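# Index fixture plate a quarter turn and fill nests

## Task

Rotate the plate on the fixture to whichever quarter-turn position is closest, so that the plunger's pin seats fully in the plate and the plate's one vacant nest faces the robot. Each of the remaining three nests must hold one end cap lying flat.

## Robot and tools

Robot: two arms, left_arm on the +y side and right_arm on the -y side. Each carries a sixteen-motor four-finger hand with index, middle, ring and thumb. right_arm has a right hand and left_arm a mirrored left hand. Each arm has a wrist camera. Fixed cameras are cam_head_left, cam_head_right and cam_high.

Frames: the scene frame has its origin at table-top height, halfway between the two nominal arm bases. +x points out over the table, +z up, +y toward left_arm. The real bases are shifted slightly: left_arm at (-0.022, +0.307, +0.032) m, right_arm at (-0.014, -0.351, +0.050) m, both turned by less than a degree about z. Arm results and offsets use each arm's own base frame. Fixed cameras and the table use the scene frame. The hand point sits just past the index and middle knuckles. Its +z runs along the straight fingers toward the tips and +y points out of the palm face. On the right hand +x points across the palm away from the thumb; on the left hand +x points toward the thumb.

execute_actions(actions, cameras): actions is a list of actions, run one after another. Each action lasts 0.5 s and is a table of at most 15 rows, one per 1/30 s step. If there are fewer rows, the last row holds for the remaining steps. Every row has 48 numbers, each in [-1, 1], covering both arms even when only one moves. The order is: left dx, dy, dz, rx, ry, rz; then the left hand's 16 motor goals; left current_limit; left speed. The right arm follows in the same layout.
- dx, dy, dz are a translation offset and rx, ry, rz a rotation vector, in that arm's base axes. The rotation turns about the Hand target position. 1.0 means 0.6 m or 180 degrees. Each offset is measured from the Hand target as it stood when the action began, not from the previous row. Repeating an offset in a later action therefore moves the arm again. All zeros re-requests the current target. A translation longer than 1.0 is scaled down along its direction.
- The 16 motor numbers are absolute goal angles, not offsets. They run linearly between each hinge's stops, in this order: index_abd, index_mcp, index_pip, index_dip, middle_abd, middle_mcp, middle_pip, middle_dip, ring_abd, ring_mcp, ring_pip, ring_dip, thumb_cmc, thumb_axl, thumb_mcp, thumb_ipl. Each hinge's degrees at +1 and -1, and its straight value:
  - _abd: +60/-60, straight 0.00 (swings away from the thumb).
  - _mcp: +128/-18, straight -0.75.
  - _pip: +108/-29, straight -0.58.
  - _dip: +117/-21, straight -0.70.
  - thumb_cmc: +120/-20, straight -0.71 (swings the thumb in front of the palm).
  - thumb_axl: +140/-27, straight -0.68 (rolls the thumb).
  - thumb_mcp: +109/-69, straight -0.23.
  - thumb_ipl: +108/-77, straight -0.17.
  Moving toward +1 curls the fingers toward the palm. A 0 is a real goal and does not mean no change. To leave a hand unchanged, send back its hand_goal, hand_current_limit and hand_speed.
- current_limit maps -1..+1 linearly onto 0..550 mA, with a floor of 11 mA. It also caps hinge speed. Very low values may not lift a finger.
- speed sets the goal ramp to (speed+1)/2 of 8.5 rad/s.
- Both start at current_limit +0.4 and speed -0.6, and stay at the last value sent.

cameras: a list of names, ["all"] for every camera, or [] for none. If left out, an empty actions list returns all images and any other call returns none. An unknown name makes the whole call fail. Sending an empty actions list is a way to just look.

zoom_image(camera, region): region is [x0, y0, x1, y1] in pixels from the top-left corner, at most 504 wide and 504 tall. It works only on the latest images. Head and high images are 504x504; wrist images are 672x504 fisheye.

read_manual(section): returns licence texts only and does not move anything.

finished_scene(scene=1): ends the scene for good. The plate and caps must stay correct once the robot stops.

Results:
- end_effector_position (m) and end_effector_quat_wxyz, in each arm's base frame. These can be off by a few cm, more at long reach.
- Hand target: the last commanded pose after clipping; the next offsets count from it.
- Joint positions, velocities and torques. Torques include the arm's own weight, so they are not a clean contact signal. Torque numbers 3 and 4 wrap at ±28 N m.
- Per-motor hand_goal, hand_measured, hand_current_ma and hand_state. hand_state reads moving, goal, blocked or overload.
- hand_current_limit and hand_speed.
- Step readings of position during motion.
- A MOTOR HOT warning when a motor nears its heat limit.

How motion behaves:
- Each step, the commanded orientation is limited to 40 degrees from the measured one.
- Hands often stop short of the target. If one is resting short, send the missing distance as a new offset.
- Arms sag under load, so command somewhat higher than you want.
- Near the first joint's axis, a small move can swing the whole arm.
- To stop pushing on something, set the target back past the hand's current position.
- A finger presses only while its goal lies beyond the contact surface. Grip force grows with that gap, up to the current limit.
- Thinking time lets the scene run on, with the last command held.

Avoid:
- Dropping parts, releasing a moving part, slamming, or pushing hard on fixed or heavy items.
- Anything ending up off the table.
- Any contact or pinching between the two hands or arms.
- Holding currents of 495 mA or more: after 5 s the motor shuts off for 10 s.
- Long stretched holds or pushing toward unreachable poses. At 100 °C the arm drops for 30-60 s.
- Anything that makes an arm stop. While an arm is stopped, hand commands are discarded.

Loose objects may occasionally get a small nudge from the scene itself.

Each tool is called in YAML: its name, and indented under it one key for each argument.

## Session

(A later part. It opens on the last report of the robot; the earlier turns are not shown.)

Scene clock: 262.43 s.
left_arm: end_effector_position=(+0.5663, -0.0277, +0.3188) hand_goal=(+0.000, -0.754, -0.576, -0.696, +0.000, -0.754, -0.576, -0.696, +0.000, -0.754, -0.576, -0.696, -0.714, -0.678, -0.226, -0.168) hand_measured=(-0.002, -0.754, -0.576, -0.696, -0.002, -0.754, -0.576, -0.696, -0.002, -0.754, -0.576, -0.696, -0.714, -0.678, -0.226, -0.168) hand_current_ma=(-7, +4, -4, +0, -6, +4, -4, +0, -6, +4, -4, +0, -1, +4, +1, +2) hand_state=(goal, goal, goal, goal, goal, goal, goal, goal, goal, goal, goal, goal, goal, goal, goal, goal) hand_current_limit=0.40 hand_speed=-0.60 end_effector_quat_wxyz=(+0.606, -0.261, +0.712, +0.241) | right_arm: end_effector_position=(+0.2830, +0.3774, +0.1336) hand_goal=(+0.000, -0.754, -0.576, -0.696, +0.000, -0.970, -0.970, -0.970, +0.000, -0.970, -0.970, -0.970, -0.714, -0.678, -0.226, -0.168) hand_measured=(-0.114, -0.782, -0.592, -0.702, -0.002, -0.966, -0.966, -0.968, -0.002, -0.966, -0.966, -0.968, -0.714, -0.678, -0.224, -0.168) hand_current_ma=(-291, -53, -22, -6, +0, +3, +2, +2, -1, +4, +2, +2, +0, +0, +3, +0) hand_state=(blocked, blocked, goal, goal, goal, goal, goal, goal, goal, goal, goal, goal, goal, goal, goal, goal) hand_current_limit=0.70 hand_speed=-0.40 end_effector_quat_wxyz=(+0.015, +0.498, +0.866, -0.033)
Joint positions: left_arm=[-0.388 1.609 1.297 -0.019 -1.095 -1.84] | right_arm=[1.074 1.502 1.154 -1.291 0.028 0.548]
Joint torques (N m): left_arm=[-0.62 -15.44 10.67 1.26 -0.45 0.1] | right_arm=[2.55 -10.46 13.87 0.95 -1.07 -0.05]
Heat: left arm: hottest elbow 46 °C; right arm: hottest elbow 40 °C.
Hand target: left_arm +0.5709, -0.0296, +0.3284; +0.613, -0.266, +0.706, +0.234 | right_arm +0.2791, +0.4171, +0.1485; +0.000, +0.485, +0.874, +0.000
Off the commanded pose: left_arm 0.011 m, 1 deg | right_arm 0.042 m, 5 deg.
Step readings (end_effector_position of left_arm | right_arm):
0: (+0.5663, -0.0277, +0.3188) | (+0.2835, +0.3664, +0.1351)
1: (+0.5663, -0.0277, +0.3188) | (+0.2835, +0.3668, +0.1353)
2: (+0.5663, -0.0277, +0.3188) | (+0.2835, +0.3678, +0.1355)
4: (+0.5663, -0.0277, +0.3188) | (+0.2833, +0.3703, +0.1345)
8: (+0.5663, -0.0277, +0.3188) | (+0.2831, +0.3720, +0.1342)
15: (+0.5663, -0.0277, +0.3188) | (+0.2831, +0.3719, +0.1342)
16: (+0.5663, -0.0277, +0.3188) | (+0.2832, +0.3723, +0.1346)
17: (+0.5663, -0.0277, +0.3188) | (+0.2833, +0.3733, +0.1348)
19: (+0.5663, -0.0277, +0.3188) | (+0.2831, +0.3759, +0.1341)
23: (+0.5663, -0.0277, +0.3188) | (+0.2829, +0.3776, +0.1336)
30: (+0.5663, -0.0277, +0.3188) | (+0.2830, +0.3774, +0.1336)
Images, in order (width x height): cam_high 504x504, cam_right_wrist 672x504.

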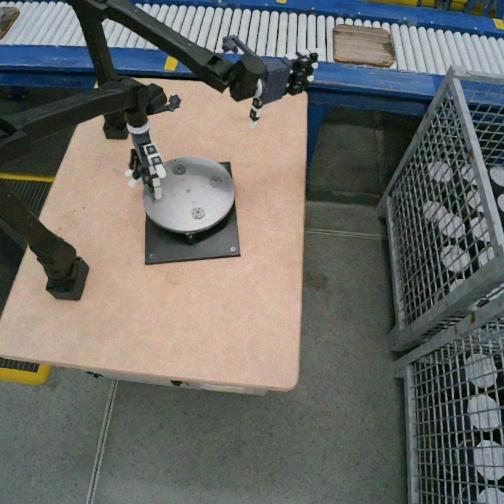

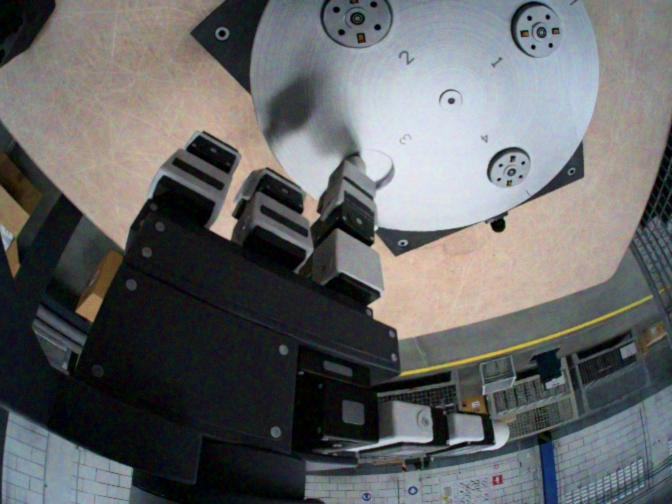

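execute_actions:
  actions:
    - [[0,0,0,0,0,0,0,-0.754,-0.576,-0.696,0,-0.754,-0.576,-0.696,0,-0.754,-0.576,-0.696,-0.714,-0.678,-0.226,-0.168,0.4,-0.6,-0.003,0.01,0.002,0,0,0,0.05,-0.754,-0.576,-0.696,0,-0.97,-0.97,-0.97,0,-0.97,-0.97,-0.97,-0.714,-0.678,-0.226,-0.168,0.75,-0.4]]
    - [[0,0,0,0,0,0,0,-0.754,-0.576,-0.696,0,-0.754,-0.576,-0.696,0,-0.754,-0.576,-0.696,-0.714,-0.678,-0.226,-0.168,0.4,-0.6,-0.003,0.01,0.002,0,0,0,0.12,-0.754,-0.576,-0.696,0,-0.97,-0.97,-0.97,0,-0.97,-0.97,-0.97,-0.714,-0.678,-0.226,-0.168,0.75,-0.4]]
  cameras: ["cam_high", "cam_right_wrist"]

zoom_image:
  camera: "cam_right_wrist"
  region: [300, 80, 540, 250]

Scene clock: 286.50 s.
left_arm: end_effector_position=(+0.5663, -0.0277, +0.3188) hand_goal=(+0.000, -0.754, -0.576, -0.696, +0.000, -0.754, -0.576, -0.696, +0.000, -0.754, -0.576, -0.696, -0.714, -0.678, -0.226, -0.168) hand_measured=(-0.002, -0.754, -0.576, -0.696, -0.002, -0.754, -0.576, -0.696, -0.002, -0.754, -0.576, -0.696, -0.714, -0.678, -0.226, -0.168) hand_current_ma=(-7, +4, -4, +0, -6, +4, -4, +0, -6, +4, -4, +0, -1, +4, +1, +2) hand_state=(goal, goal, goal, goal, goal, goal, goal, goal, goal, goal, goal, goal, goal, goal, goal, goal) hand_current_limit=0.40 hand_speed=-0.60 end_effector_quat_wxyz=(+0.606, -0.261, +0.712, +0.241) | right_arm: end_effector_position=(+0.2828, +0.3805, +0.1331) hand_goal=(+0.120, -0.754, -0.576, -0.696, +0.000, -0.970, -0.970, -0.970, +0.000, -0.970, -0.970, -0.970, -0.714, -0.678, -0.226, -0.168) hand_measured=(-0.114, -0.782, -0.592, -0.702, -0.002, -0.966, -0.966, -0.968, -0.002, -0.966, -0.966, -0.968, -0.714, -0.678, -0.224, -0.168) hand_current_ma=(-481, -53, -22, -6, +0, +3, +2, +2, -1, +4, +2, +2, +0, +0, +3, +0) hand_state=(blocked, blocked, goal, goal, goal, goal, goal, goal, goal, goal, goal, goal, goal, goal, goal, goal) hand_current_limit=0.75 hand_speed=-0.40 end_effector_quat_wxyz=(+0.021, +0.501, +0.864, -0.042)
Joint positions: left_arm=[-0.388 1.609 1.297 -0.019 -1.095 -1.84] | right_arm=[1.084 1.521 1.174 -1.309 0.038 0.566]
Joint torques (N m): left_arm=[-0.26 -15.97 10.66 1.29 -0.43 0.09] | right_arm=[3.6 -10.81 14.61 1.22 -1.44 -0.05]
Heat: left arm: hottest elbow 47 °C; right arm: hottest elbow 41 °C.
Hand target: left_arm +0.5709, -0.0296, +0.3284; +0.613, -0.266, +0.706, +0.234 | right_arm +0.2754, +0.4290, +0.1506; +0.000, +0.485, +0.874, +0.000
Off the commanded pose: left_arm 0.011 m, 1 deg | right_arm 0.052 m, 6 deg.
Step readings (end_effector_position of left_arm | right_arm):
0: (+0.5663, -0.0277, +0.3188) | (+0.2830, +0.3774, +0.1336)
1: (+0.5663, -0.0277, +0.3188) | (+0.2829, +0.3775, +0.1337)
2: (+0.5663, -0.0277, +0.3188) | (+0.2830, +0.3779, +0.1338)
4: (+0.5663, -0.0277, +0.3188) | (+0.2831, +0.3784, +0.1333)
8: (+0.5663, -0.0277, +0.3188) | (+0.2832, +0.3788, +0.1332)
15: (+0.5663, -0.0277, +0.3188) | (+0.2832, +0.3787, +0.1332)
16: (+0.5663, -0.0277, +0.3188) | (+0.2830, +0.3789, +0.1333)
17: (+0.5663, -0.0277, +0.3188) | (+0.2830, +0.3794, +0.1335)
19: (+0.5663, -0.0277, +0.3188) | (+0.2831, +0.3803, +0.1335)
23: (+0.5663, -0.0277, +0.3188) | (+0.2828, +0.3806, +0.1331)
30: (+0.5663, -0.0277, +0.3188) | (+0.2828, +0.3805, +0.1331)
Images, in order (width x height): cam_high 504x504, cam_right_wrist 672x504.

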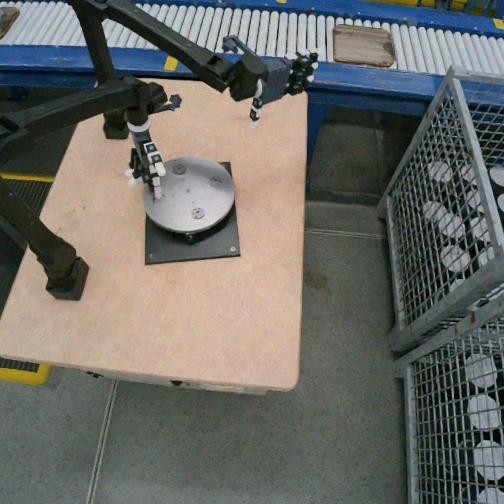

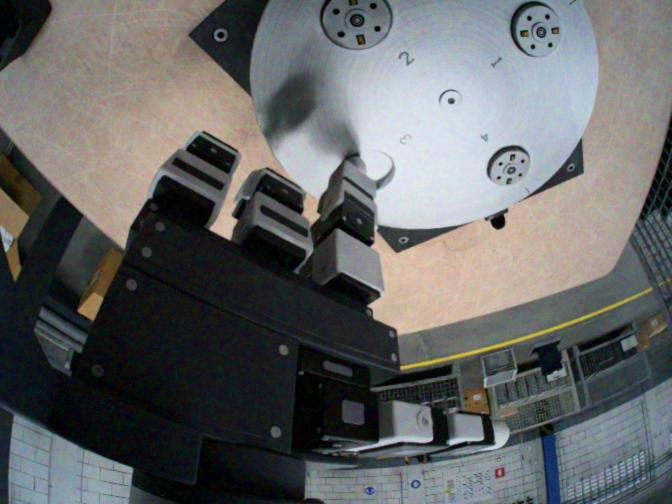

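Scaled by 2.100 from the camera's 672x504 image, which has a finer 960x720 frame.

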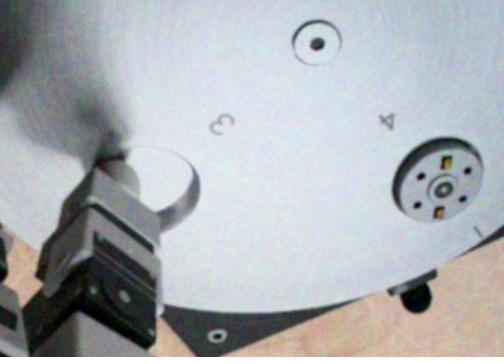

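zoom_image:
  camera: "cam_right_wrist"
  region: [460, 180, 540, 240]

zoom_image:
  camera: "cam_high"
  region: [165, 215, 225, 265]

Scaled by 6.300 from the camera's 672x504 image, which has a finer 960x720 frame.

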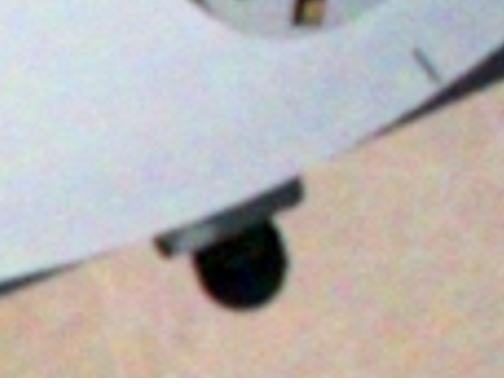

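Scaled by 8.400.

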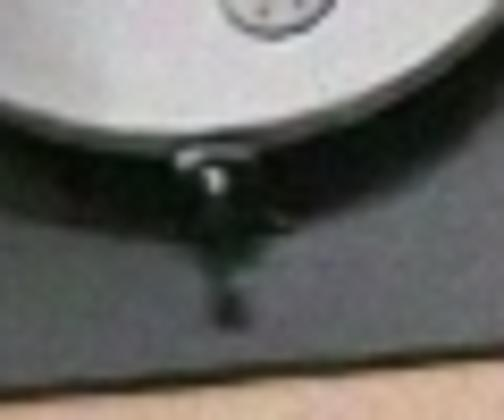

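execute_actions:
  actions:
    - [[0,0,0,0,0,0,0,-0.754,-0.576,-0.696,0,-0.754,-0.576,-0.696,0,-0.754,-0.576,-0.696,-0.714,-0.678,-0.226,-0.168,0.4,-0.6,0.0127,-0.132,0.066,0,0,0,0,-0.754,-0.576,-0.696,0,-0.97,-0.97,-0.97,0,-0.97,-0.97,-0.97,-0.714,-0.678,-0.226,-0.168,0.75,-0.4]]
    - [[0,0,0,0,0,0,0,-0.754,-0.576,-0.696,0,-0.754,-0.576,-0.696,0,-0.754,-0.576,-0.696,-0.714,-0.678,-0.226,-0.168,0.4,-0.6,0.026,-0.05,0.01,0.078,0.028,0,0,-0.754,-0.576,-0.696,0,-0.97,-0.97,-0.97,0,-0.97,-0.97,-0.97,-0.714,-0.678,-0.226,-0.168,0.75,-0.4]]
    - [[0,0,0,0,0,0,0,-0.754,-0.576,-0.696,0,-0.754,-0.576,-0.696,0,-0.754,-0.576,-0.696,-0.714,-0.678,-0.226,-0.168,0.4,-0.6,0.027,-0.052,-0.005,0.079,0.0277,0,0,-0.754,-0.576,-0.696,0,-0.97,-0.97,-0.97,0,-0.97,-0.97,-0.97,-0.714,-0.678,-0.226,-0.168,0.75,-0.4]]
  cameras: ["cam_high", "cam_right_wrist"]

zoom_image:
  camera: "cam_right_wrist"
  region: [300, 80, 540, 250]

Scene clock: 339.40 s.
left_arm: end_effector_position=(+0.5663, -0.0277, +0.3188) hand_goal=(+0.000, -0.754, -0.576, -0.696, +0.000, -0.754, -0.576, -0.696, +0.000, -0.754, -0.576, -0.696, -0.714, -0.678, -0.226, -0.168) hand_measured=(-0.002, -0.754, -0.576, -0.696, -0.002, -0.754, -0.576, -0.696, -0.002, -0.754, -0.576, -0.696, -0.714, -0.678, -0.226, -0.168) hand_current_ma=(-7, +4, -4, +0, -6, +4, -4, +0, -6, +4, -4, +0, -1, +4, +1, +2) hand_state=(goal, goal, goal, goal, goal, goal, goal, goal, goal, goal, goal, goal, goal, goal, goal, goal) hand_current_limit=0.40 hand_speed=-0.60 end_effector_quat_wxyz=(+0.606, -0.261, +0.712, +0.241) | right_arm: end_effector_position=(+0.3146, +0.2812, +0.1862) hand_goal=(+0.000, -0.754, -0.576, -0.696, +0.000, -0.970, -0.970, -0.970, +0.000, -0.970, -0.970, -0.970, -0.714, -0.678, -0.226, -0.168) hand_measured=(+0.000, -0.752, -0.578, -0.698, +0.000, -0.964, -0.966, -0.968, +0.000, -0.964, -0.966, -0.968, -0.714, -0.678, -0.222, -0.168) hand_current_ma=(+0, +1, -1, -1, +0, +5, +2, +2, +0, +6, +2, +2, +0, +0, +4, +0) hand_state=(goal, goal, goal, goal, goal, goal, goal, goal, goal, goal, goal, goal, goal, goal, goal, goal) hand_current_limit=0.75 hand_speed=-0.40 end_effector_quat_wxyz=(-0.197, +0.480, +0.839, +0.162)
Joint positions: left_arm=[-0.388 1.609 1.297 -0.019 -1.095 -1.84] | right_arm=[0.597 1.163 0.924 -1.2 -0.5 0.099]
Joint torques (N m): left_arm=[-0.44 -15.97 10.69 1.17 -0.43 0.11] | right_arm=[0.79 -7.36 10.18 0.76 -0.67 -0.18]
Heat: left arm: hottest elbow 47 °C; right arm: hottest elbow 42 °C.
Hand target: left_arm +0.5709, -0.0296, +0.3284; +0.613, -0.266, +0.706, +0.234 | right_arm +0.3149, +0.2886, +0.1934; -0.194, +0.469, +0.845, +0.171
Off the commanded pose: left_arm 0.011 m, 1 deg | right_arm 0.010 m, 2 deg.
Step readings (end_effector_position of left_arm | right_arm):
0: (+0.5663, -0.0277, +0.3188) | (+0.2828, +0.3805, +0.1331)
1: (+0.5663, -0.0277, +0.3188) | (+0.2829, +0.3771, +0.1341)
2: (+0.5663, -0.0277, +0.3188) | (+0.2811, +0.3708, +0.1353)
4: (+0.5663, -0.0277, +0.3188) | (+0.2778, +0.3576, +0.1475)
8: (+0.5663, -0.0277, +0.3188) | (+0.2796, +0.3451, +0.1850)
15: (+0.5663, -0.0277, +0.3188) | (+0.2786, +0.3450, +0.1885)
16: (+0.5663, -0.0277, +0.3188) | (+0.2754, +0.3467, +0.1847)
17: (+0.5663, -0.0277, +0.3188) | (+0.2685, +0.3519, +0.1790)
19: (+0.5663, -0.0277, +0.3188) | (+0.2757, +0.3354, +0.1764)
23: (+0.5663, -0.0277, +0.3188) | (+0.2993, +0.3065, +0.1872)
30: (+0.5663, -0.0277, +0.3188) | (+0.2990, +0.3099, +0.1899)
31: (+0.5663, -0.0277, +0.3188) | (+0.2952, +0.3135, +0.1882)
32: (+0.5663, -0.0277, +0.3188) | (+0.2884, +0.3214, +0.1878)
34: (+0.5663, -0.0277, +0.3188) | (+0.2950, +0.3050, +0.1846)
38: (+0.5663, -0.0277, +0.3188) | (+0.3158, +0.2767, +0.1834)
45: (+0.5663, -0.0277, +0.3188) | (+0.3148, +0.2804, +0.1857)
Images, in order (width x height): cam_high 504x504, cam_right_wrist 672x504.

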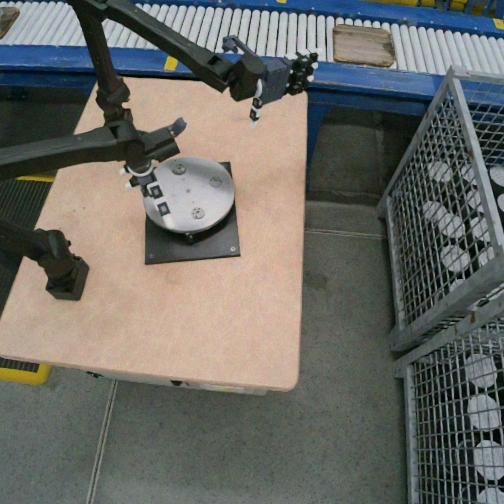

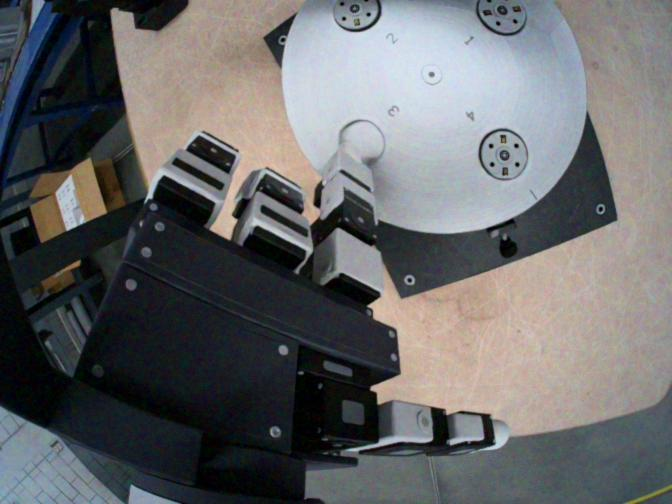

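Scaled by 2.100 from the camera's 672x504 image, which has a finer 960x720 frame.

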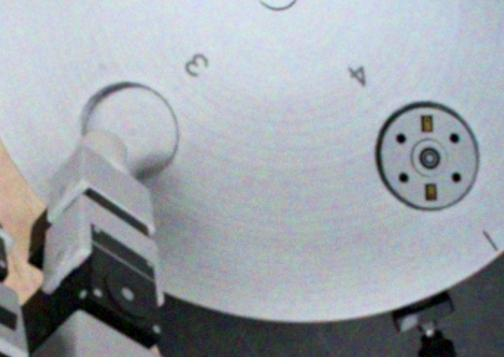

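zoom_image:
  camera: "cam_right_wrist"
  region: [460, 180, 560, 270]

Scaled by 5.040 from the camera's 672x504 image, which has a finer 960x720 frame.

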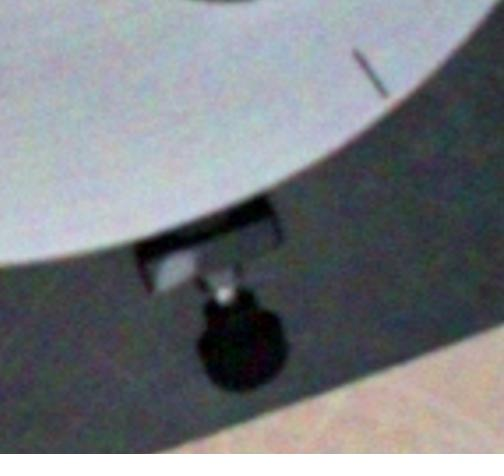

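execute_actions:
  actions:
    - [[0,0,0,0,0,0,0,-0.754,-0.576,-0.696,0,-0.754,-0.576,-0.696,0,-0.754,-0.576,-0.696,-0.714,-0.678,-0.226,-0.168,0.4,-0.6,-0.0075,0.009,-0.055,0,0,0,0,-0.754,-0.576,-0.696,0,-0.97,-0.97,-0.97,0,-0.97,-0.97,-0.97,-0.714,-0.678,-0.226,-0.168,0.75,-0.4]]
    - [[0,0,0,0,0,0,0,-0.754,-0.576,-0.696,0,-0.754,-0.576,-0.696,0,-0.754,-0.576,-0.696,-0.714,-0.678,-0.226,-0.168,0.4,-0.6,0,0,-0.018,0,0,0,0,-0.754,-0.576,-0.696,0,-0.97,-0.97,-0.97,0,-0.97,-0.97,-0.97,-0.714,-0.678,-0.226,-0.168,0.75,-0.4]]
  cameras: ["cam_high", "cam_right_wrist"]

zoom_image:
  camera: "cam_right_wrist"
  region: [300, 80, 540, 250]

Scene clock: 363.00 s.
left_arm: end_effector_position=(+0.5663, -0.0277, +0.3188) hand_goal=(+0.000, -0.754, -0.576, -0.696, +0.000, -0.754, -0.576, -0.696, +0.000, -0.754, -0.576, -0.696, -0.714, -0.678, -0.226, -0.168) hand_measured=(-0.002, -0.754, -0.576, -0.696, -0.002, -0.754, -0.576, -0.696, -0.002, -0.754, -0.576, -0.696, -0.714, -0.678, -0.226, -0.168) hand_current_ma=(-7, +4, -4, +0, -6, +4, -4, +0, -6, +4, -4, +0, -1, +4, +1, +2) hand_state=(goal, goal, goal, goal, goal, goal, goal, goal, goal, goal, goal, goal, goal, goal, goal, goal) hand_current_limit=0.40 hand_speed=-0.60 end_effector_quat_wxyz=(+0.606, -0.261, +0.712, +0.241) | right_arm: end_effector_position=(+0.3106, +0.2890, +0.1529) hand_goal=(+0.000, -0.754, -0.576, -0.696, +0.000, -0.970, -0.970, -0.970, +0.000, -0.970, -0.970, -0.970, -0.714, -0.678, -0.226, -0.168) hand_measured=(+0.000, -0.754, -0.578, -0.698, +0.000, -0.966, -0.966, -0.968, +0.000, -0.966, -0.966, -0.968, -0.714, -0.678, -0.222, -0.168) hand_current_ma=(+0, +0, -1, -1, +0, +3, +2, +2, +0, +4, +2, +2, +0, +0, +4, +0) hand_state=(goal, goal, goal, goal, goal, goal, goal, goal, goal, goal, goal, goal, goal, goal, goal, goal) hand_current_limit=0.75 hand_speed=-0.40 end_effector_quat_wxyz=(-0.193, +0.470, +0.844, +0.173)
Joint positions: left_arm=[-0.388 1.609 1.297 -0.019 -1.095 -1.84] | right_arm=[0.619 1.182 0.838 -1.065 -0.501 0.106]
Joint torques (N m): left_arm=[-0.97 -15.97 10.45 1.26 -0.4 0.1] | right_arm=[1.08 -5.89 9.2 1.07 -0.5 -0.03]
Heat: left arm: hottest elbow 47 °C; right arm: hottest elbow 41 °C.
Hand target: left_arm +0.5709, -0.0296, +0.3284; +0.613, -0.266, +0.706, +0.234 | right_arm +0.3104, +0.2940, +0.1495; -0.194, +0.469, +0.845, +0.171
Off the commanded pose: left_arm 0.011 m, 1 deg | right_arm 0.006 m, 0 deg.
Step readings (end_effector_position of left_arm | right_arm):
0: (+0.5663, -0.0277, +0.3188) | (+0.3146, +0.2813, +0.1862)
1: (+0.5663, -0.0277, +0.3188) | (+0.3145, +0.2824, +0.1841)
2: (+0.5663, -0.0277, +0.3188) | (+0.3161, +0.2847, +0.1820)
4: (+0.5663, -0.0277, +0.3188) | (+0.3132, +0.2867, +0.1711)
8: (+0.5663, -0.0277, +0.3188) | (+0.3073, +0.2870, +0.1579)
15: (+0.5663, -0.0277, +0.3188) | (+0.3088, +0.2879, +0.1584)
16: (+0.5663, -0.0277, +0.3188) | (+0.3091, +0.2880, +0.1578)
17: (+0.5663, -0.0277, +0.3188) | (+0.3100, +0.2887, +0.1575)
19: (+0.5663, -0.0277, +0.3188) | (+0.3107, +0.2892, +0.1555)
23: (+0.5663, -0.0277, +0.3188) | (+0.3103, +0.2889, +0.1529)
30: (+0.5663, -0.0277, +0.3188) | (+0.3106, +0.2890, +0.1529)
Images, in order (width x height): cam_high 504x504, cam_right_wrist 672x504.

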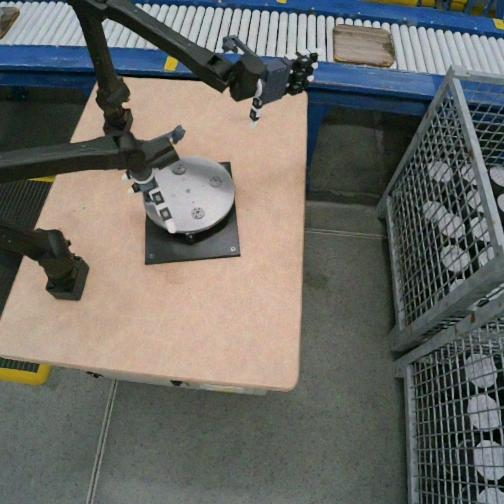

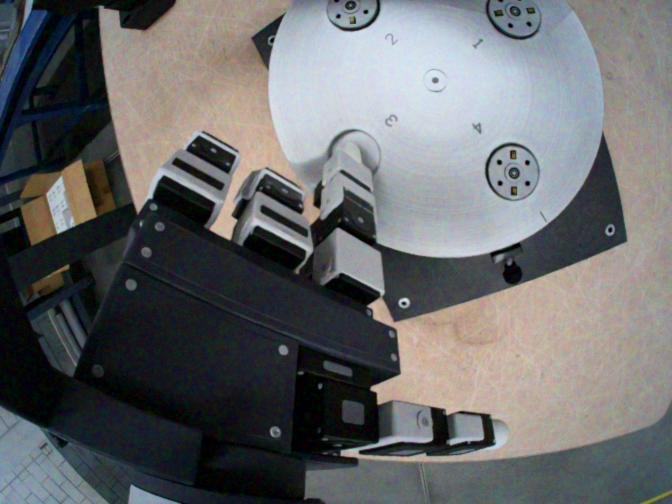

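Scaled by 2.100 from the camera's 672x504 image, which has a finer 960x720 frame.

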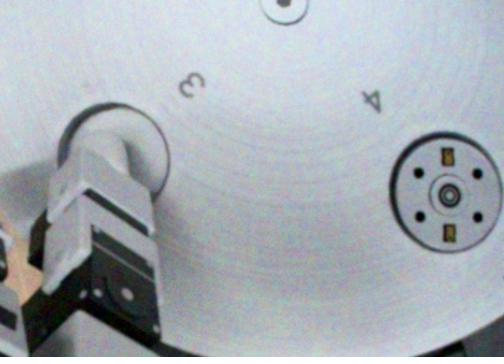

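execute_actions:
  actions:
    - [[0,0,0,0,0,0,0,-0.754,-0.576,-0.696,0,-0.754,-0.576,-0.696,0,-0.754,-0.576,-0.696,-0.714,-0.678,-0.226,-0.168,0.4,-0.6,-0.002,0,-0.022,0,0,0,0,-0.754,-0.576,-0.696,0,-0.97,-0.97,-0.97,0,-0.97,-0.97,-0.97,-0.714,-0.678,-0.226,-0.168,0.75,-0.4]]
  cameras: ["cam_high", "cam_right_wrist"]

zoom_image:
  camera: "cam_right_wrist"
  region: [300, 80, 420, 180]

Scene clock: 371.67 s.
left_arm: end_effector_position=(+0.5663, -0.0277, +0.3188) hand_goal=(+0.000, -0.754, -0.576, -0.696, +0.000, -0.754, -0.576, -0.696, +0.000, -0.754, -0.576, -0.696, -0.714, -0.678, -0.226, -0.168) hand_measured=(-0.002, -0.754, -0.576, -0.696, -0.002, -0.754, -0.576, -0.696, -0.002, -0.754, -0.576, -0.696, -0.714, -0.678, -0.226, -0.168) hand_current_ma=(-7, +4, -4, +0, -6, +4, -4, +0, -6, +4, -4, +0, -1, +4, +1, +2) hand_state=(goal, goal, goal, goal, goal, goal, goal, goal, goal, goal, goal, goal, goal, goal, goal, goal) hand_current_limit=0.40 hand_speed=-0.60 end_effector_quat_wxyz=(+0.606, -0.261, +0.712, +0.241) | right_arm: end_effector_position=(+0.3101, +0.2889, +0.1420) hand_goal=(+0.000, -0.754, -0.576, -0.696, +0.000, -0.970, -0.970, -0.970, +0.000, -0.970, -0.970, -0.970, -0.714, -0.678, -0.226, -0.168) hand_measured=(+0.006, -0.758, -0.578, -0.698, +0.000, -0.966, -0.966, -0.968, +0.000, -0.966, -0.966, -0.968, -0.714, -0.678, -0.222, -0.168) hand_current_ma=(+3, -2, -1, +0, +0, +3, +2, +2, +0, +3, +2, +2, +0, +0, +4, +0) hand_state=(goal, goal, goal, goal, goal, goal, goal, goal, goal, goal, goal, goal, goal, goal, goal, goal) hand_current_limit=0.75 hand_speed=-0.40 end_effector_quat_wxyz=(-0.192, +0.470, +0.844, +0.175)
Joint positions: left_arm=[-0.388 1.609 1.297 -0.019 -1.095 -1.84] | right_arm=[0.62 1.19 0.812 -1.026 -0.5 0.109]
Joint torques (N m): left_arm=[-0.03 -15.21 10.61 1.25 -0.46 0.12] | right_arm=[0.85 -5.77 8.9 1.05 -0.54 -0.04]
Heat: left arm: hottest elbow 48 °C; right arm: hottest elbow 40 °C.
Hand target: left_arm +0.5709, -0.0296, +0.3284; +0.613, -0.266, +0.706, +0.234 | right_arm +0.3091, +0.2940, +0.1362; -0.194, +0.469, +0.845, +0.171
Off the commanded pose: left_arm 0.011 m, 1 deg | right_arm 0.008 m, 1 deg.
Step readings (end_effector_position of left_arm | right_arm):
0: (+0.5663, -0.0277, +0.3188) | (+0.3106, +0.2890, +0.1529)
1: (+0.5663, -0.0277, +0.3188) | (+0.3105, +0.2892, +0.1520)
2: (+0.5663, -0.0277, +0.3188) | (+0.3113, +0.2899, +0.1510)
4: (+0.5663, -0.0277, +0.3188) | (+0.3104, +0.2897, +0.1455)
8: (+0.5663, -0.0277, +0.3188) | (+0.3100, +0.2890, +0.1420)
15: (+0.5663, -0.0277, +0.3188) | (+0.3101, +0.2889, +0.1420)
Images, in order (width x height): cam_high 504x504, cam_right_wrist 672x504.

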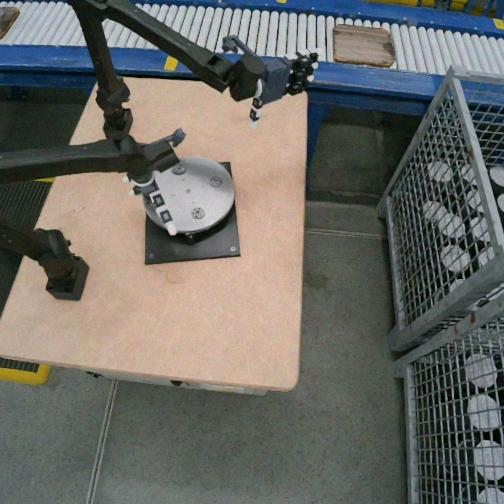

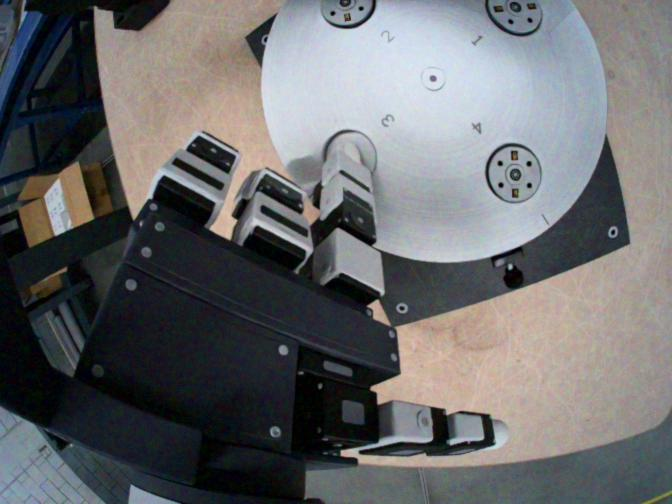

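Scaled by 4.200 from the camera's 672x504 image, which has a finer 960x720 frame.

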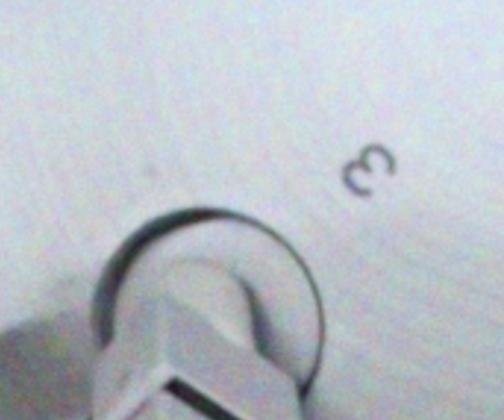

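execute_actions:
  actions:
    - [[0,0,0,0,0,0,0,-0.754,-0.576,-0.696,0,-0.754,-0.576,-0.696,0,-0.754,-0.576,-0.696,-0.714,-0.678,-0.226,-0.168,0.4,-0.6,-0.01,0.025,-0.005,0,0,0,0,-0.754,-0.576,-0.696,0,-0.97,-0.97,-0.97,0,-0.97,-0.97,-0.97,-0.714,-0.678,-0.226,-0.168,0.75,-0.4]]
    - [[0,0,0,0,0,0,0,-0.754,-0.576,-0.696,0,-0.754,-0.576,-0.696,0,-0.754,-0.576,-0.696,-0.714,-0.678,-0.226,-0.168,0.4,-0.6,-0.01,0.025,-0.005,0,0,0,0,-0.754,-0.576,-0.696,0,-0.97,-0.97,-0.97,0,-0.97,-0.97,-0.97,-0.714,-0.678,-0.226,-0.168,0.75,-0.4]]
  cameras: ["cam_high", "cam_right_wrist"]

zoom_image:
  camera: "cam_right_wrist"
  region: [300, 60, 560, 300]

Scene clock: 378.90 s.
left_arm: end_effector_position=(+0.5663, -0.0277, +0.3188) hand_goal=(+0.000, -0.754, -0.576, -0.696, +0.000, -0.754, -0.576, -0.696, +0.000, -0.754, -0.576, -0.696, -0.714, -0.678, -0.226, -0.168) hand_measured=(-0.002, -0.754, -0.576, -0.696, -0.002, -0.754, -0.576, -0.696, -0.002, -0.754, -0.576, -0.696, -0.714, -0.678, -0.226, -0.168) hand_current_ma=(-7, +4, -4, +0, -6, +4, -4, +0, -6, +4, -4, +0, -1, +4, +1, +2) hand_state=(goal, goal, goal, goal, goal, goal, goal, goal, goal, goal, goal, goal, goal, goal, goal, goal) hand_current_limit=0.40 hand_speed=-0.60 end_effector_quat_wxyz=(+0.606, -0.261, +0.712, +0.241) | right_arm: end_effector_position=(+0.3117, +0.3017, +0.1476) hand_goal=(+0.000, -0.754, -0.576, -0.696, +0.000, -0.970, -0.970, -0.970, +0.000, -0.970, -0.970, -0.970, -0.714, -0.678, -0.226, -0.168) hand_measured=(-0.074, -0.804, -0.612, -0.712, +0.000, -0.966, -0.966, -0.968, +0.000, -0.966, -0.966, -0.968, -0.714, -0.678, -0.222, -0.168) hand_current_ma=(-158, -115, -64, -21, +0, +2, +2, +2, +0, +3, +2, +2, +0, +0, +4, +0) hand_state=(blocked, blocked, blocked, goal, goal, goal, goal, goal, goal, goal, goal, goal, goal, goal, goal, goal) hand_current_limit=0.75 hand_speed=-0.40 end_effector_quat_wxyz=(-0.171, +0.486, +0.838, +0.181)
Joint positions: left_arm=[-0.388 1.609 1.297 -0.019 -1.095 -1.84] | right_arm=[0.679 1.183 0.818 -0.972 -0.45 0.214]
Joint torques (N m): left_arm=[0.5 -15.91 10.59 1.28 -0.42 0.14] | right_arm=[3.6 -3.55 8.42 1.76 -1.61 -0.02]
Heat: left arm: hottest elbow 48 °C; right arm: hottest elbow 40 °C.
Hand target: left_arm +0.5709, -0.0296, +0.3284; +0.613, -0.266, +0.706, +0.234 | right_arm +0.2972, +0.3240, +0.1303; -0.194, +0.469, +0.845, +0.171
Off the commanded pose: left_arm 0.011 m, 1 deg | right_arm 0.032 m, 4 deg.
Step readings (end_effector_position of left_arm | right_arm):
0: (+0.5663, -0.0277, +0.3188) | (+0.3101, +0.2889, +0.1420)
1: (+0.5663, -0.0277, +0.3188) | (+0.3105, +0.2895, +0.1421)
2: (+0.5663, -0.0277, +0.3188) | (+0.3110, +0.2906, +0.1421)
4: (+0.5663, -0.0277, +0.3188) | (+0.3112, +0.2935, +0.1435)
8: (+0.5663, -0.0277, +0.3188) | (+0.3114, +0.2942, +0.1442)
15: (+0.5663, -0.0277, +0.3188) | (+0.3118, +0.2937, +0.1440)
16: (+0.5663, -0.0277, +0.3188) | (+0.3121, +0.2941, +0.1440)
17: (+0.5663, -0.0277, +0.3188) | (+0.3123, +0.2956, +0.1444)
19: (+0.5663, -0.0277, +0.3188) | (+0.3120, +0.3000, +0.1467)
23: (+0.5663, -0.0277, +0.3188) | (+0.3112, +0.3022, +0.1478)
30: (+0.5663, -0.0277, +0.3188) | (+0.3116, +0.3018, +0.1476)
Images, in order (width x height): cam_high 504x504, cam_right_wrist 672x504.

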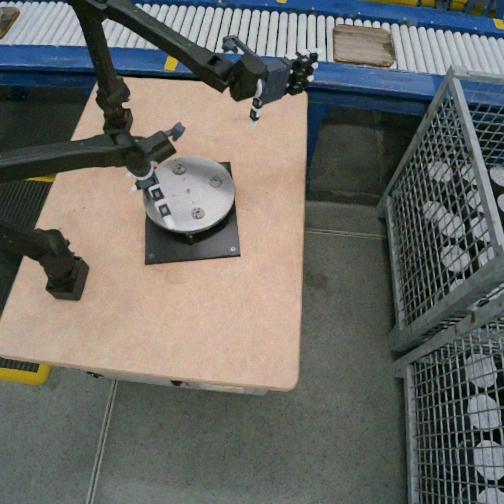

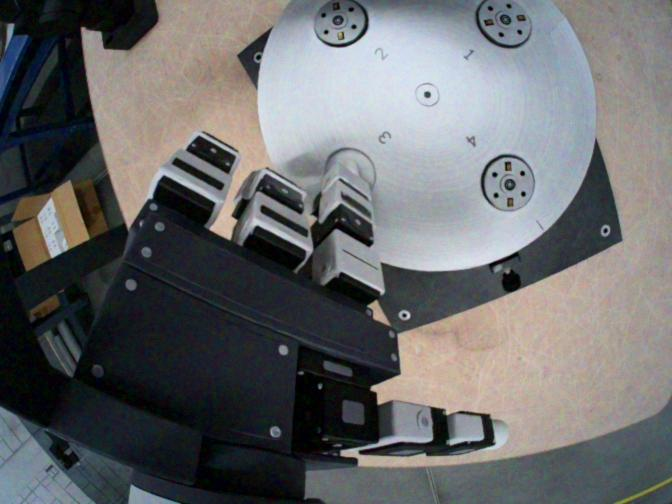

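Scaled by 1.938 from the camera's 672x504 image, which has a finer 960x720 frame.

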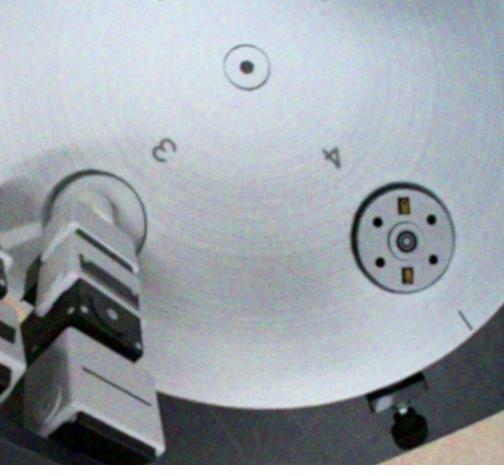

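execute_actions:
  actions:
    - [[0,0,0,0,0,0,0,-0.754,-0.576,-0.696,0,-0.754,-0.576,-0.696,0,-0.754,-0.576,-0.696,-0.714,-0.678,-0.226,-0.168,0.4,-0.6,-0.02,0.03,-0.01,0,0,0,0.03,-0.754,-0.576,-0.696,0,-0.97,-0.97,-0.97,0,-0.97,-0.97,-0.97,-0.714,-0.678,-0.226,-0.168,0.75,-0.4]]
    - [[0,0,0,0,0,0,0,-0.754,-0.576,-0.696,0,-0.754,-0.576,-0.696,0,-0.754,-0.576,-0.696,-0.714,-0.678,-0.226,-0.168,0.4,-0.6,-0.01,0.03,-0.01,0,0,0,0.06,-0.754,-0.576,-0.696,0,-0.97,-0.97,-0.97,0,-0.97,-0.97,-0.97,-0.714,-0.678,-0.226,-0.168,0.75,-0.4]]
  cameras: ["cam_high", "cam_right_wrist"]

zoom_image:
  camera: "cam_right_wrist"
  region: [300, 60, 560, 300]

Scene clock: 386.97 s.
left_arm: end_effector_position=(+0.5663, -0.0277, +0.3188) hand_goal=(+0.000, -0.754, -0.576, -0.696, +0.000, -0.754, -0.576, -0.696, +0.000, -0.754, -0.576, -0.696, -0.714, -0.678, -0.226, -0.168) hand_measured=(-0.002, -0.754, -0.576, -0.696, -0.002, -0.754, -0.576, -0.696, -0.002, -0.754, -0.576, -0.696, -0.714, -0.678, -0.226, -0.168) hand_current_ma=(-7, +4, -4, +0, -6, +4, -4, +0, -6, +4, -4, +0, -1, +4, +1, +2) hand_state=(goal, goal, goal, goal, goal, goal, goal, goal, goal, goal, goal, goal, goal, goal, goal, goal) hand_current_limit=0.40 hand_speed=-0.60 end_effector_quat_wxyz=(+0.606, -0.261, +0.712, +0.241) | right_arm: end_effector_position=(+0.3007, +0.3339, +0.1503) hand_goal=(+0.060, -0.754, -0.576, -0.696, +0.000, -0.970, -0.970, -0.970, +0.000, -0.970, -0.970, -0.970, -0.714, -0.678, -0.226, -0.168) hand_measured=(-0.076, -0.804, -0.614, -0.710, +0.000, -0.968, -0.966, -0.968, +0.000, -0.968, -0.968, -0.968, -0.714, -0.678, -0.222, -0.168) hand_current_ma=(-369, -117, -74, -18, +0, +2, +2, +2, +0, +2, +2, +2, +0, +0, +5, +0) hand_state=(blocked, blocked, blocked, goal, goal, goal, goal, goal, goal, goal, goal, goal, goal, goal, goal, goal) hand_current_limit=0.75 hand_speed=-0.40 end_effector_quat_wxyz=(-0.162, +0.487, +0.835, +0.196)
Joint positions: left_arm=[-0.388 1.609 1.297 -0.019 -1.095 -1.84] | right_arm=[0.785 1.193 0.818 -0.878 -0.412 0.338]
Joint torques (N m): left_arm=[-0.38 -15.44 10.61 1.36 -0.41 0.14] | right_arm=[4.19 -1.44 8.05 2.09 -1.96 0]
Heat: left arm: hottest elbow 48 °C; right arm: hottest elbow 40 °C.
Hand target: left_arm +0.5709, -0.0296, +0.3284; +0.613, -0.266, +0.706, +0.234 | right_arm +0.2792, +0.3600, +0.1183; -0.194, +0.469, +0.845, +0.171
Off the commanded pose: left_arm 0.011 m, 1 deg | right_arm 0.047 m, 5 deg.
Step readings (end_effector_position of left_arm | right_arm):
0: (+0.5663, -0.0277, +0.3188) | (+0.3117, +0.3017, +0.1476)
1: (+0.5663, -0.0277, +0.3188) | (+0.3120, +0.3024, +0.1477)
2: (+0.5663, -0.0277, +0.3188) | (+0.3120, +0.3045, +0.1485)
4: (+0.5663, -0.0277, +0.3188) | (+0.3077, +0.3134, +0.1494)
8: (+0.5663, -0.0277, +0.3188) | (+0.3060, +0.3178, +0.1507)
15: (+0.5663, -0.0277, +0.3188) | (+0.3056, +0.3186, +0.1505)
16: (+0.5663, -0.0277, +0.3188) | (+0.3060, +0.3190, +0.1501)
17: (+0.5663, -0.0277, +0.3188) | (+0.3060, +0.3201, +0.1501)
19: (+0.5663, -0.0277, +0.3188) | (+0.3049, +0.3231, +0.1505)
23: (+0.5663, -0.0277, +0.3188) | (+0.3026, +0.3295, +0.1511)
30: (+0.5663, -0.0277, +0.3188) | (+0.3007, +0.3340, +0.1504)
Images, in order (width x height): cam_high 504x504, cam_right_wrist 672x504.

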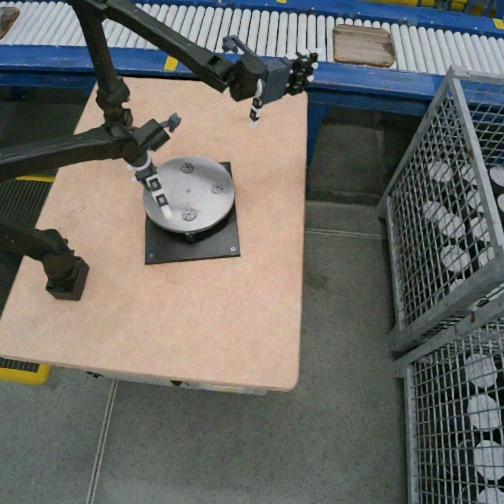

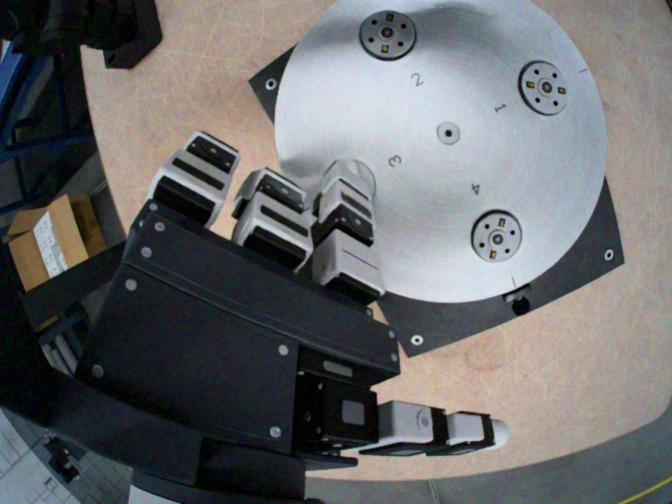

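Scaled by 1.938 from the camera's 672x504 image, which has a finer 960x720 frame.

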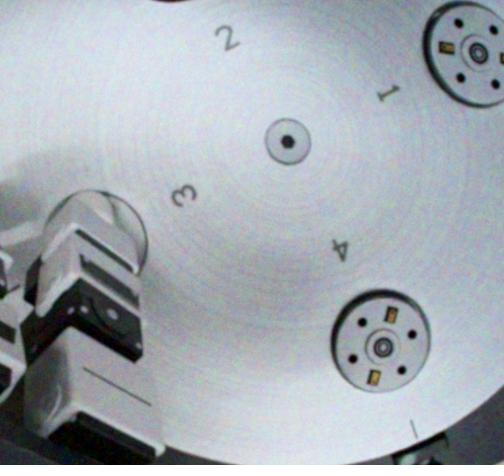

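zoom_image:
  camera: "cam_right_wrist"
  region: [480, 250, 560, 330]

Scaled by 6.300 from the camera's 672x504 image, which has a finer 960x720 frame.

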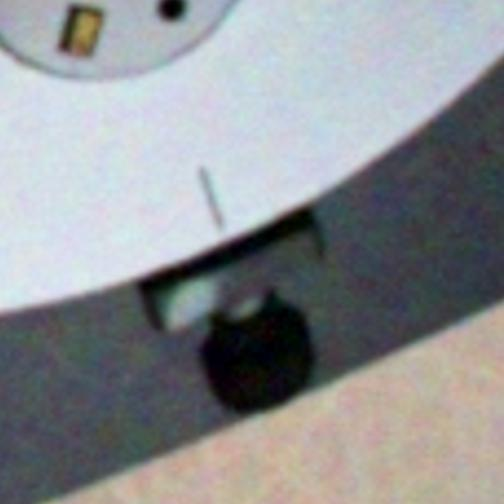

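execute_actions:
  actions:
    - [[0,0,0,0,0,0,0,-0.754,-0.576,-0.696,0,-0.754,-0.576,-0.696,0,-0.754,-0.576,-0.696,-0.714,-0.678,-0.226,-0.168,0.4,-0.6,0.03,-0.045,0.04,0,0,0,-0.05,-0.78,-0.6,-0.7,0,-0.97,-0.97,-0.97,0,-0.97,-0.97,-0.97,-0.714,-0.678,-0.226,-0.168,0.5,-0.8]]
    - [[0,0,0,0,0,0,0,-0.754,-0.576,-0.696,0,-0.754,-0.576,-0.696,0,-0.754,-0.576,-0.696,-0.714,-0.678,-0.226,-0.168,0.4,-0.6,0.005,-0.015,0.02,0,0,0,-0.05,-0.78,-0.6,-0.7,0,-0.97,-0.97,-0.97,0,-0.97,-0.97,-0.97,-0.714,-0.678,-0.226,-0.168,0.5,-0.8]]
  cameras: ["cam_right_wrist"]

zoom_image:
  camera: "cam_right_wrist"
  region: [300, 60, 560, 320]

Scene clock: 402.37 s.
left_arm: end_effector_position=(+0.5663, -0.0277, +0.3188) hand_goal=(+0.000, -0.754, -0.576, -0.696, +0.000, -0.754, -0.576, -0.696, +0.000, -0.754, -0.576, -0.696, -0.714, -0.678, -0.226, -0.168) hand_measured=(-0.002, -0.754, -0.576, -0.696, -0.002, -0.754, -0.576, -0.696, -0.002, -0.754, -0.576, -0.696, -0.714, -0.678, -0.226, -0.168) hand_current_ma=(-7, +4, -4, +0, -6, +4, -4, +0, -6, +4, -4, +0, -1, +4, +1, +2) hand_state=(goal, goal, goal, goal, goal, goal, goal, goal, goal, goal, goal, goal, goal, goal, goal, goal) hand_current_limit=0.40 hand_speed=-0.60 end_effector_quat_wxyz=(+0.606, -0.261, +0.712, +0.241) | right_arm: end_effector_position=(+0.2894, +0.3215, +0.1434) hand_goal=(-0.050, -0.780, -0.600, -0.700, +0.000, -0.970, -0.970, -0.970, +0.000, -0.970, -0.970, -0.970, -0.714, -0.678, -0.226, -0.168) hand_measured=(-0.038, -0.752, -0.584, -0.694, +0.000, -0.966, -0.966, -0.968, +0.000, -0.966, -0.968, -0.968, -0.714, -0.678, -0.222, -0.168) hand_current_ma=(+13, +48, +19, +6, +0, +3, +2, +2, +0, +3, +2, +2, +0, +0, +5, +0) hand_state=(goal, blocked, goal, goal, goal, goal, goal, goal, goal, goal, goal, goal, goal, goal, goal, goal) hand_current_limit=0.50 hand_speed=-0.80 end_effector_quat_wxyz=(-0.196, +0.465, +0.847, +0.166)
Joint positions: left_arm=[-0.388 1.609 1.297 -0.019 -1.095 -1.84] | right_arm=[0.736 1.201 0.828 -0.994 -0.482 0.22]
Joint torques (N m): left_arm=[-0.44 -15.79 10.61 1.14 -0.44 0.11] | right_arm=[-0.97 -6.53 12.23 -0.17 -0.52 -0.11]
Heat: left arm: hottest elbow 48 °C; right arm: hottest elbow 39 °C.
Hand target: left_arm +0.5709, -0.0296, +0.3284; +0.613, -0.266, +0.706, +0.234 | right_arm +0.3001, +0.3241, +0.1543; -0.194, +0.468, +0.845, +0.171
Off the commanded pose: left_arm 0.011 m, 1 deg | right_arm 0.015 m, 1 deg.
Step readings (end_effector_position of left_arm | right_arm):
0: (+0.5663, -0.0277, +0.3188) | (+0.3007, +0.3339, +0.1503)
1: (+0.5663, -0.0277, +0.3188) | (+0.3003, +0.3332, +0.1511)
2: (+0.5663, -0.0277, +0.3188) | (+0.2977, +0.3315, +0.1499)
4: (+0.5663, -0.0277, +0.3188) | (+0.2956, +0.3276, +0.1461)
8: (+0.5663, -0.0277, +0.3188) | (+0.2945, +0.3275, +0.1454)
15: (+0.5663, -0.0277, +0.3188) | (+0.2937, +0.3282, +0.1458)
16: (+0.5663, -0.0277, +0.3188) | (+0.2933, +0.3275, +0.1458)
17: (+0.5663, -0.0277, +0.3188) | (+0.2925, +0.3256, +0.1456)
19: (+0.5663, -0.0277, +0.3188) | (+0.2900, +0.3225, +0.1437)
23: (+0.5663, -0.0277, +0.3188) | (+0.2897, +0.3211, +0.1432)
30: (+0.5663, -0.0277, +0.3188) | (+0.2894, +0.3214, +0.1434)
Images, in order (width x height): cam_right_wrist 672x504.

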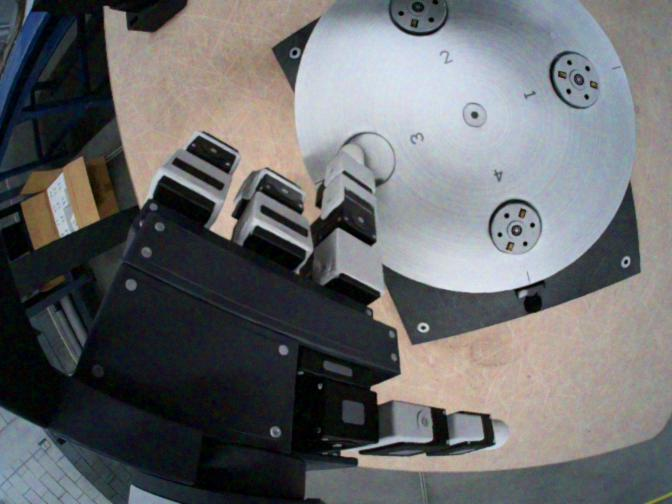

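Scaled by 1.938 from the camera's 672x504 image, which has a finer 960x720 frame.

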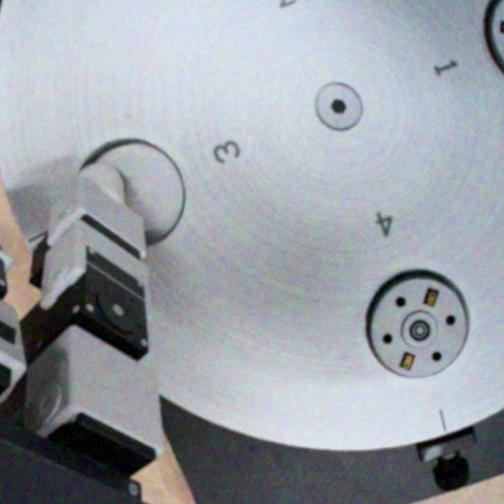

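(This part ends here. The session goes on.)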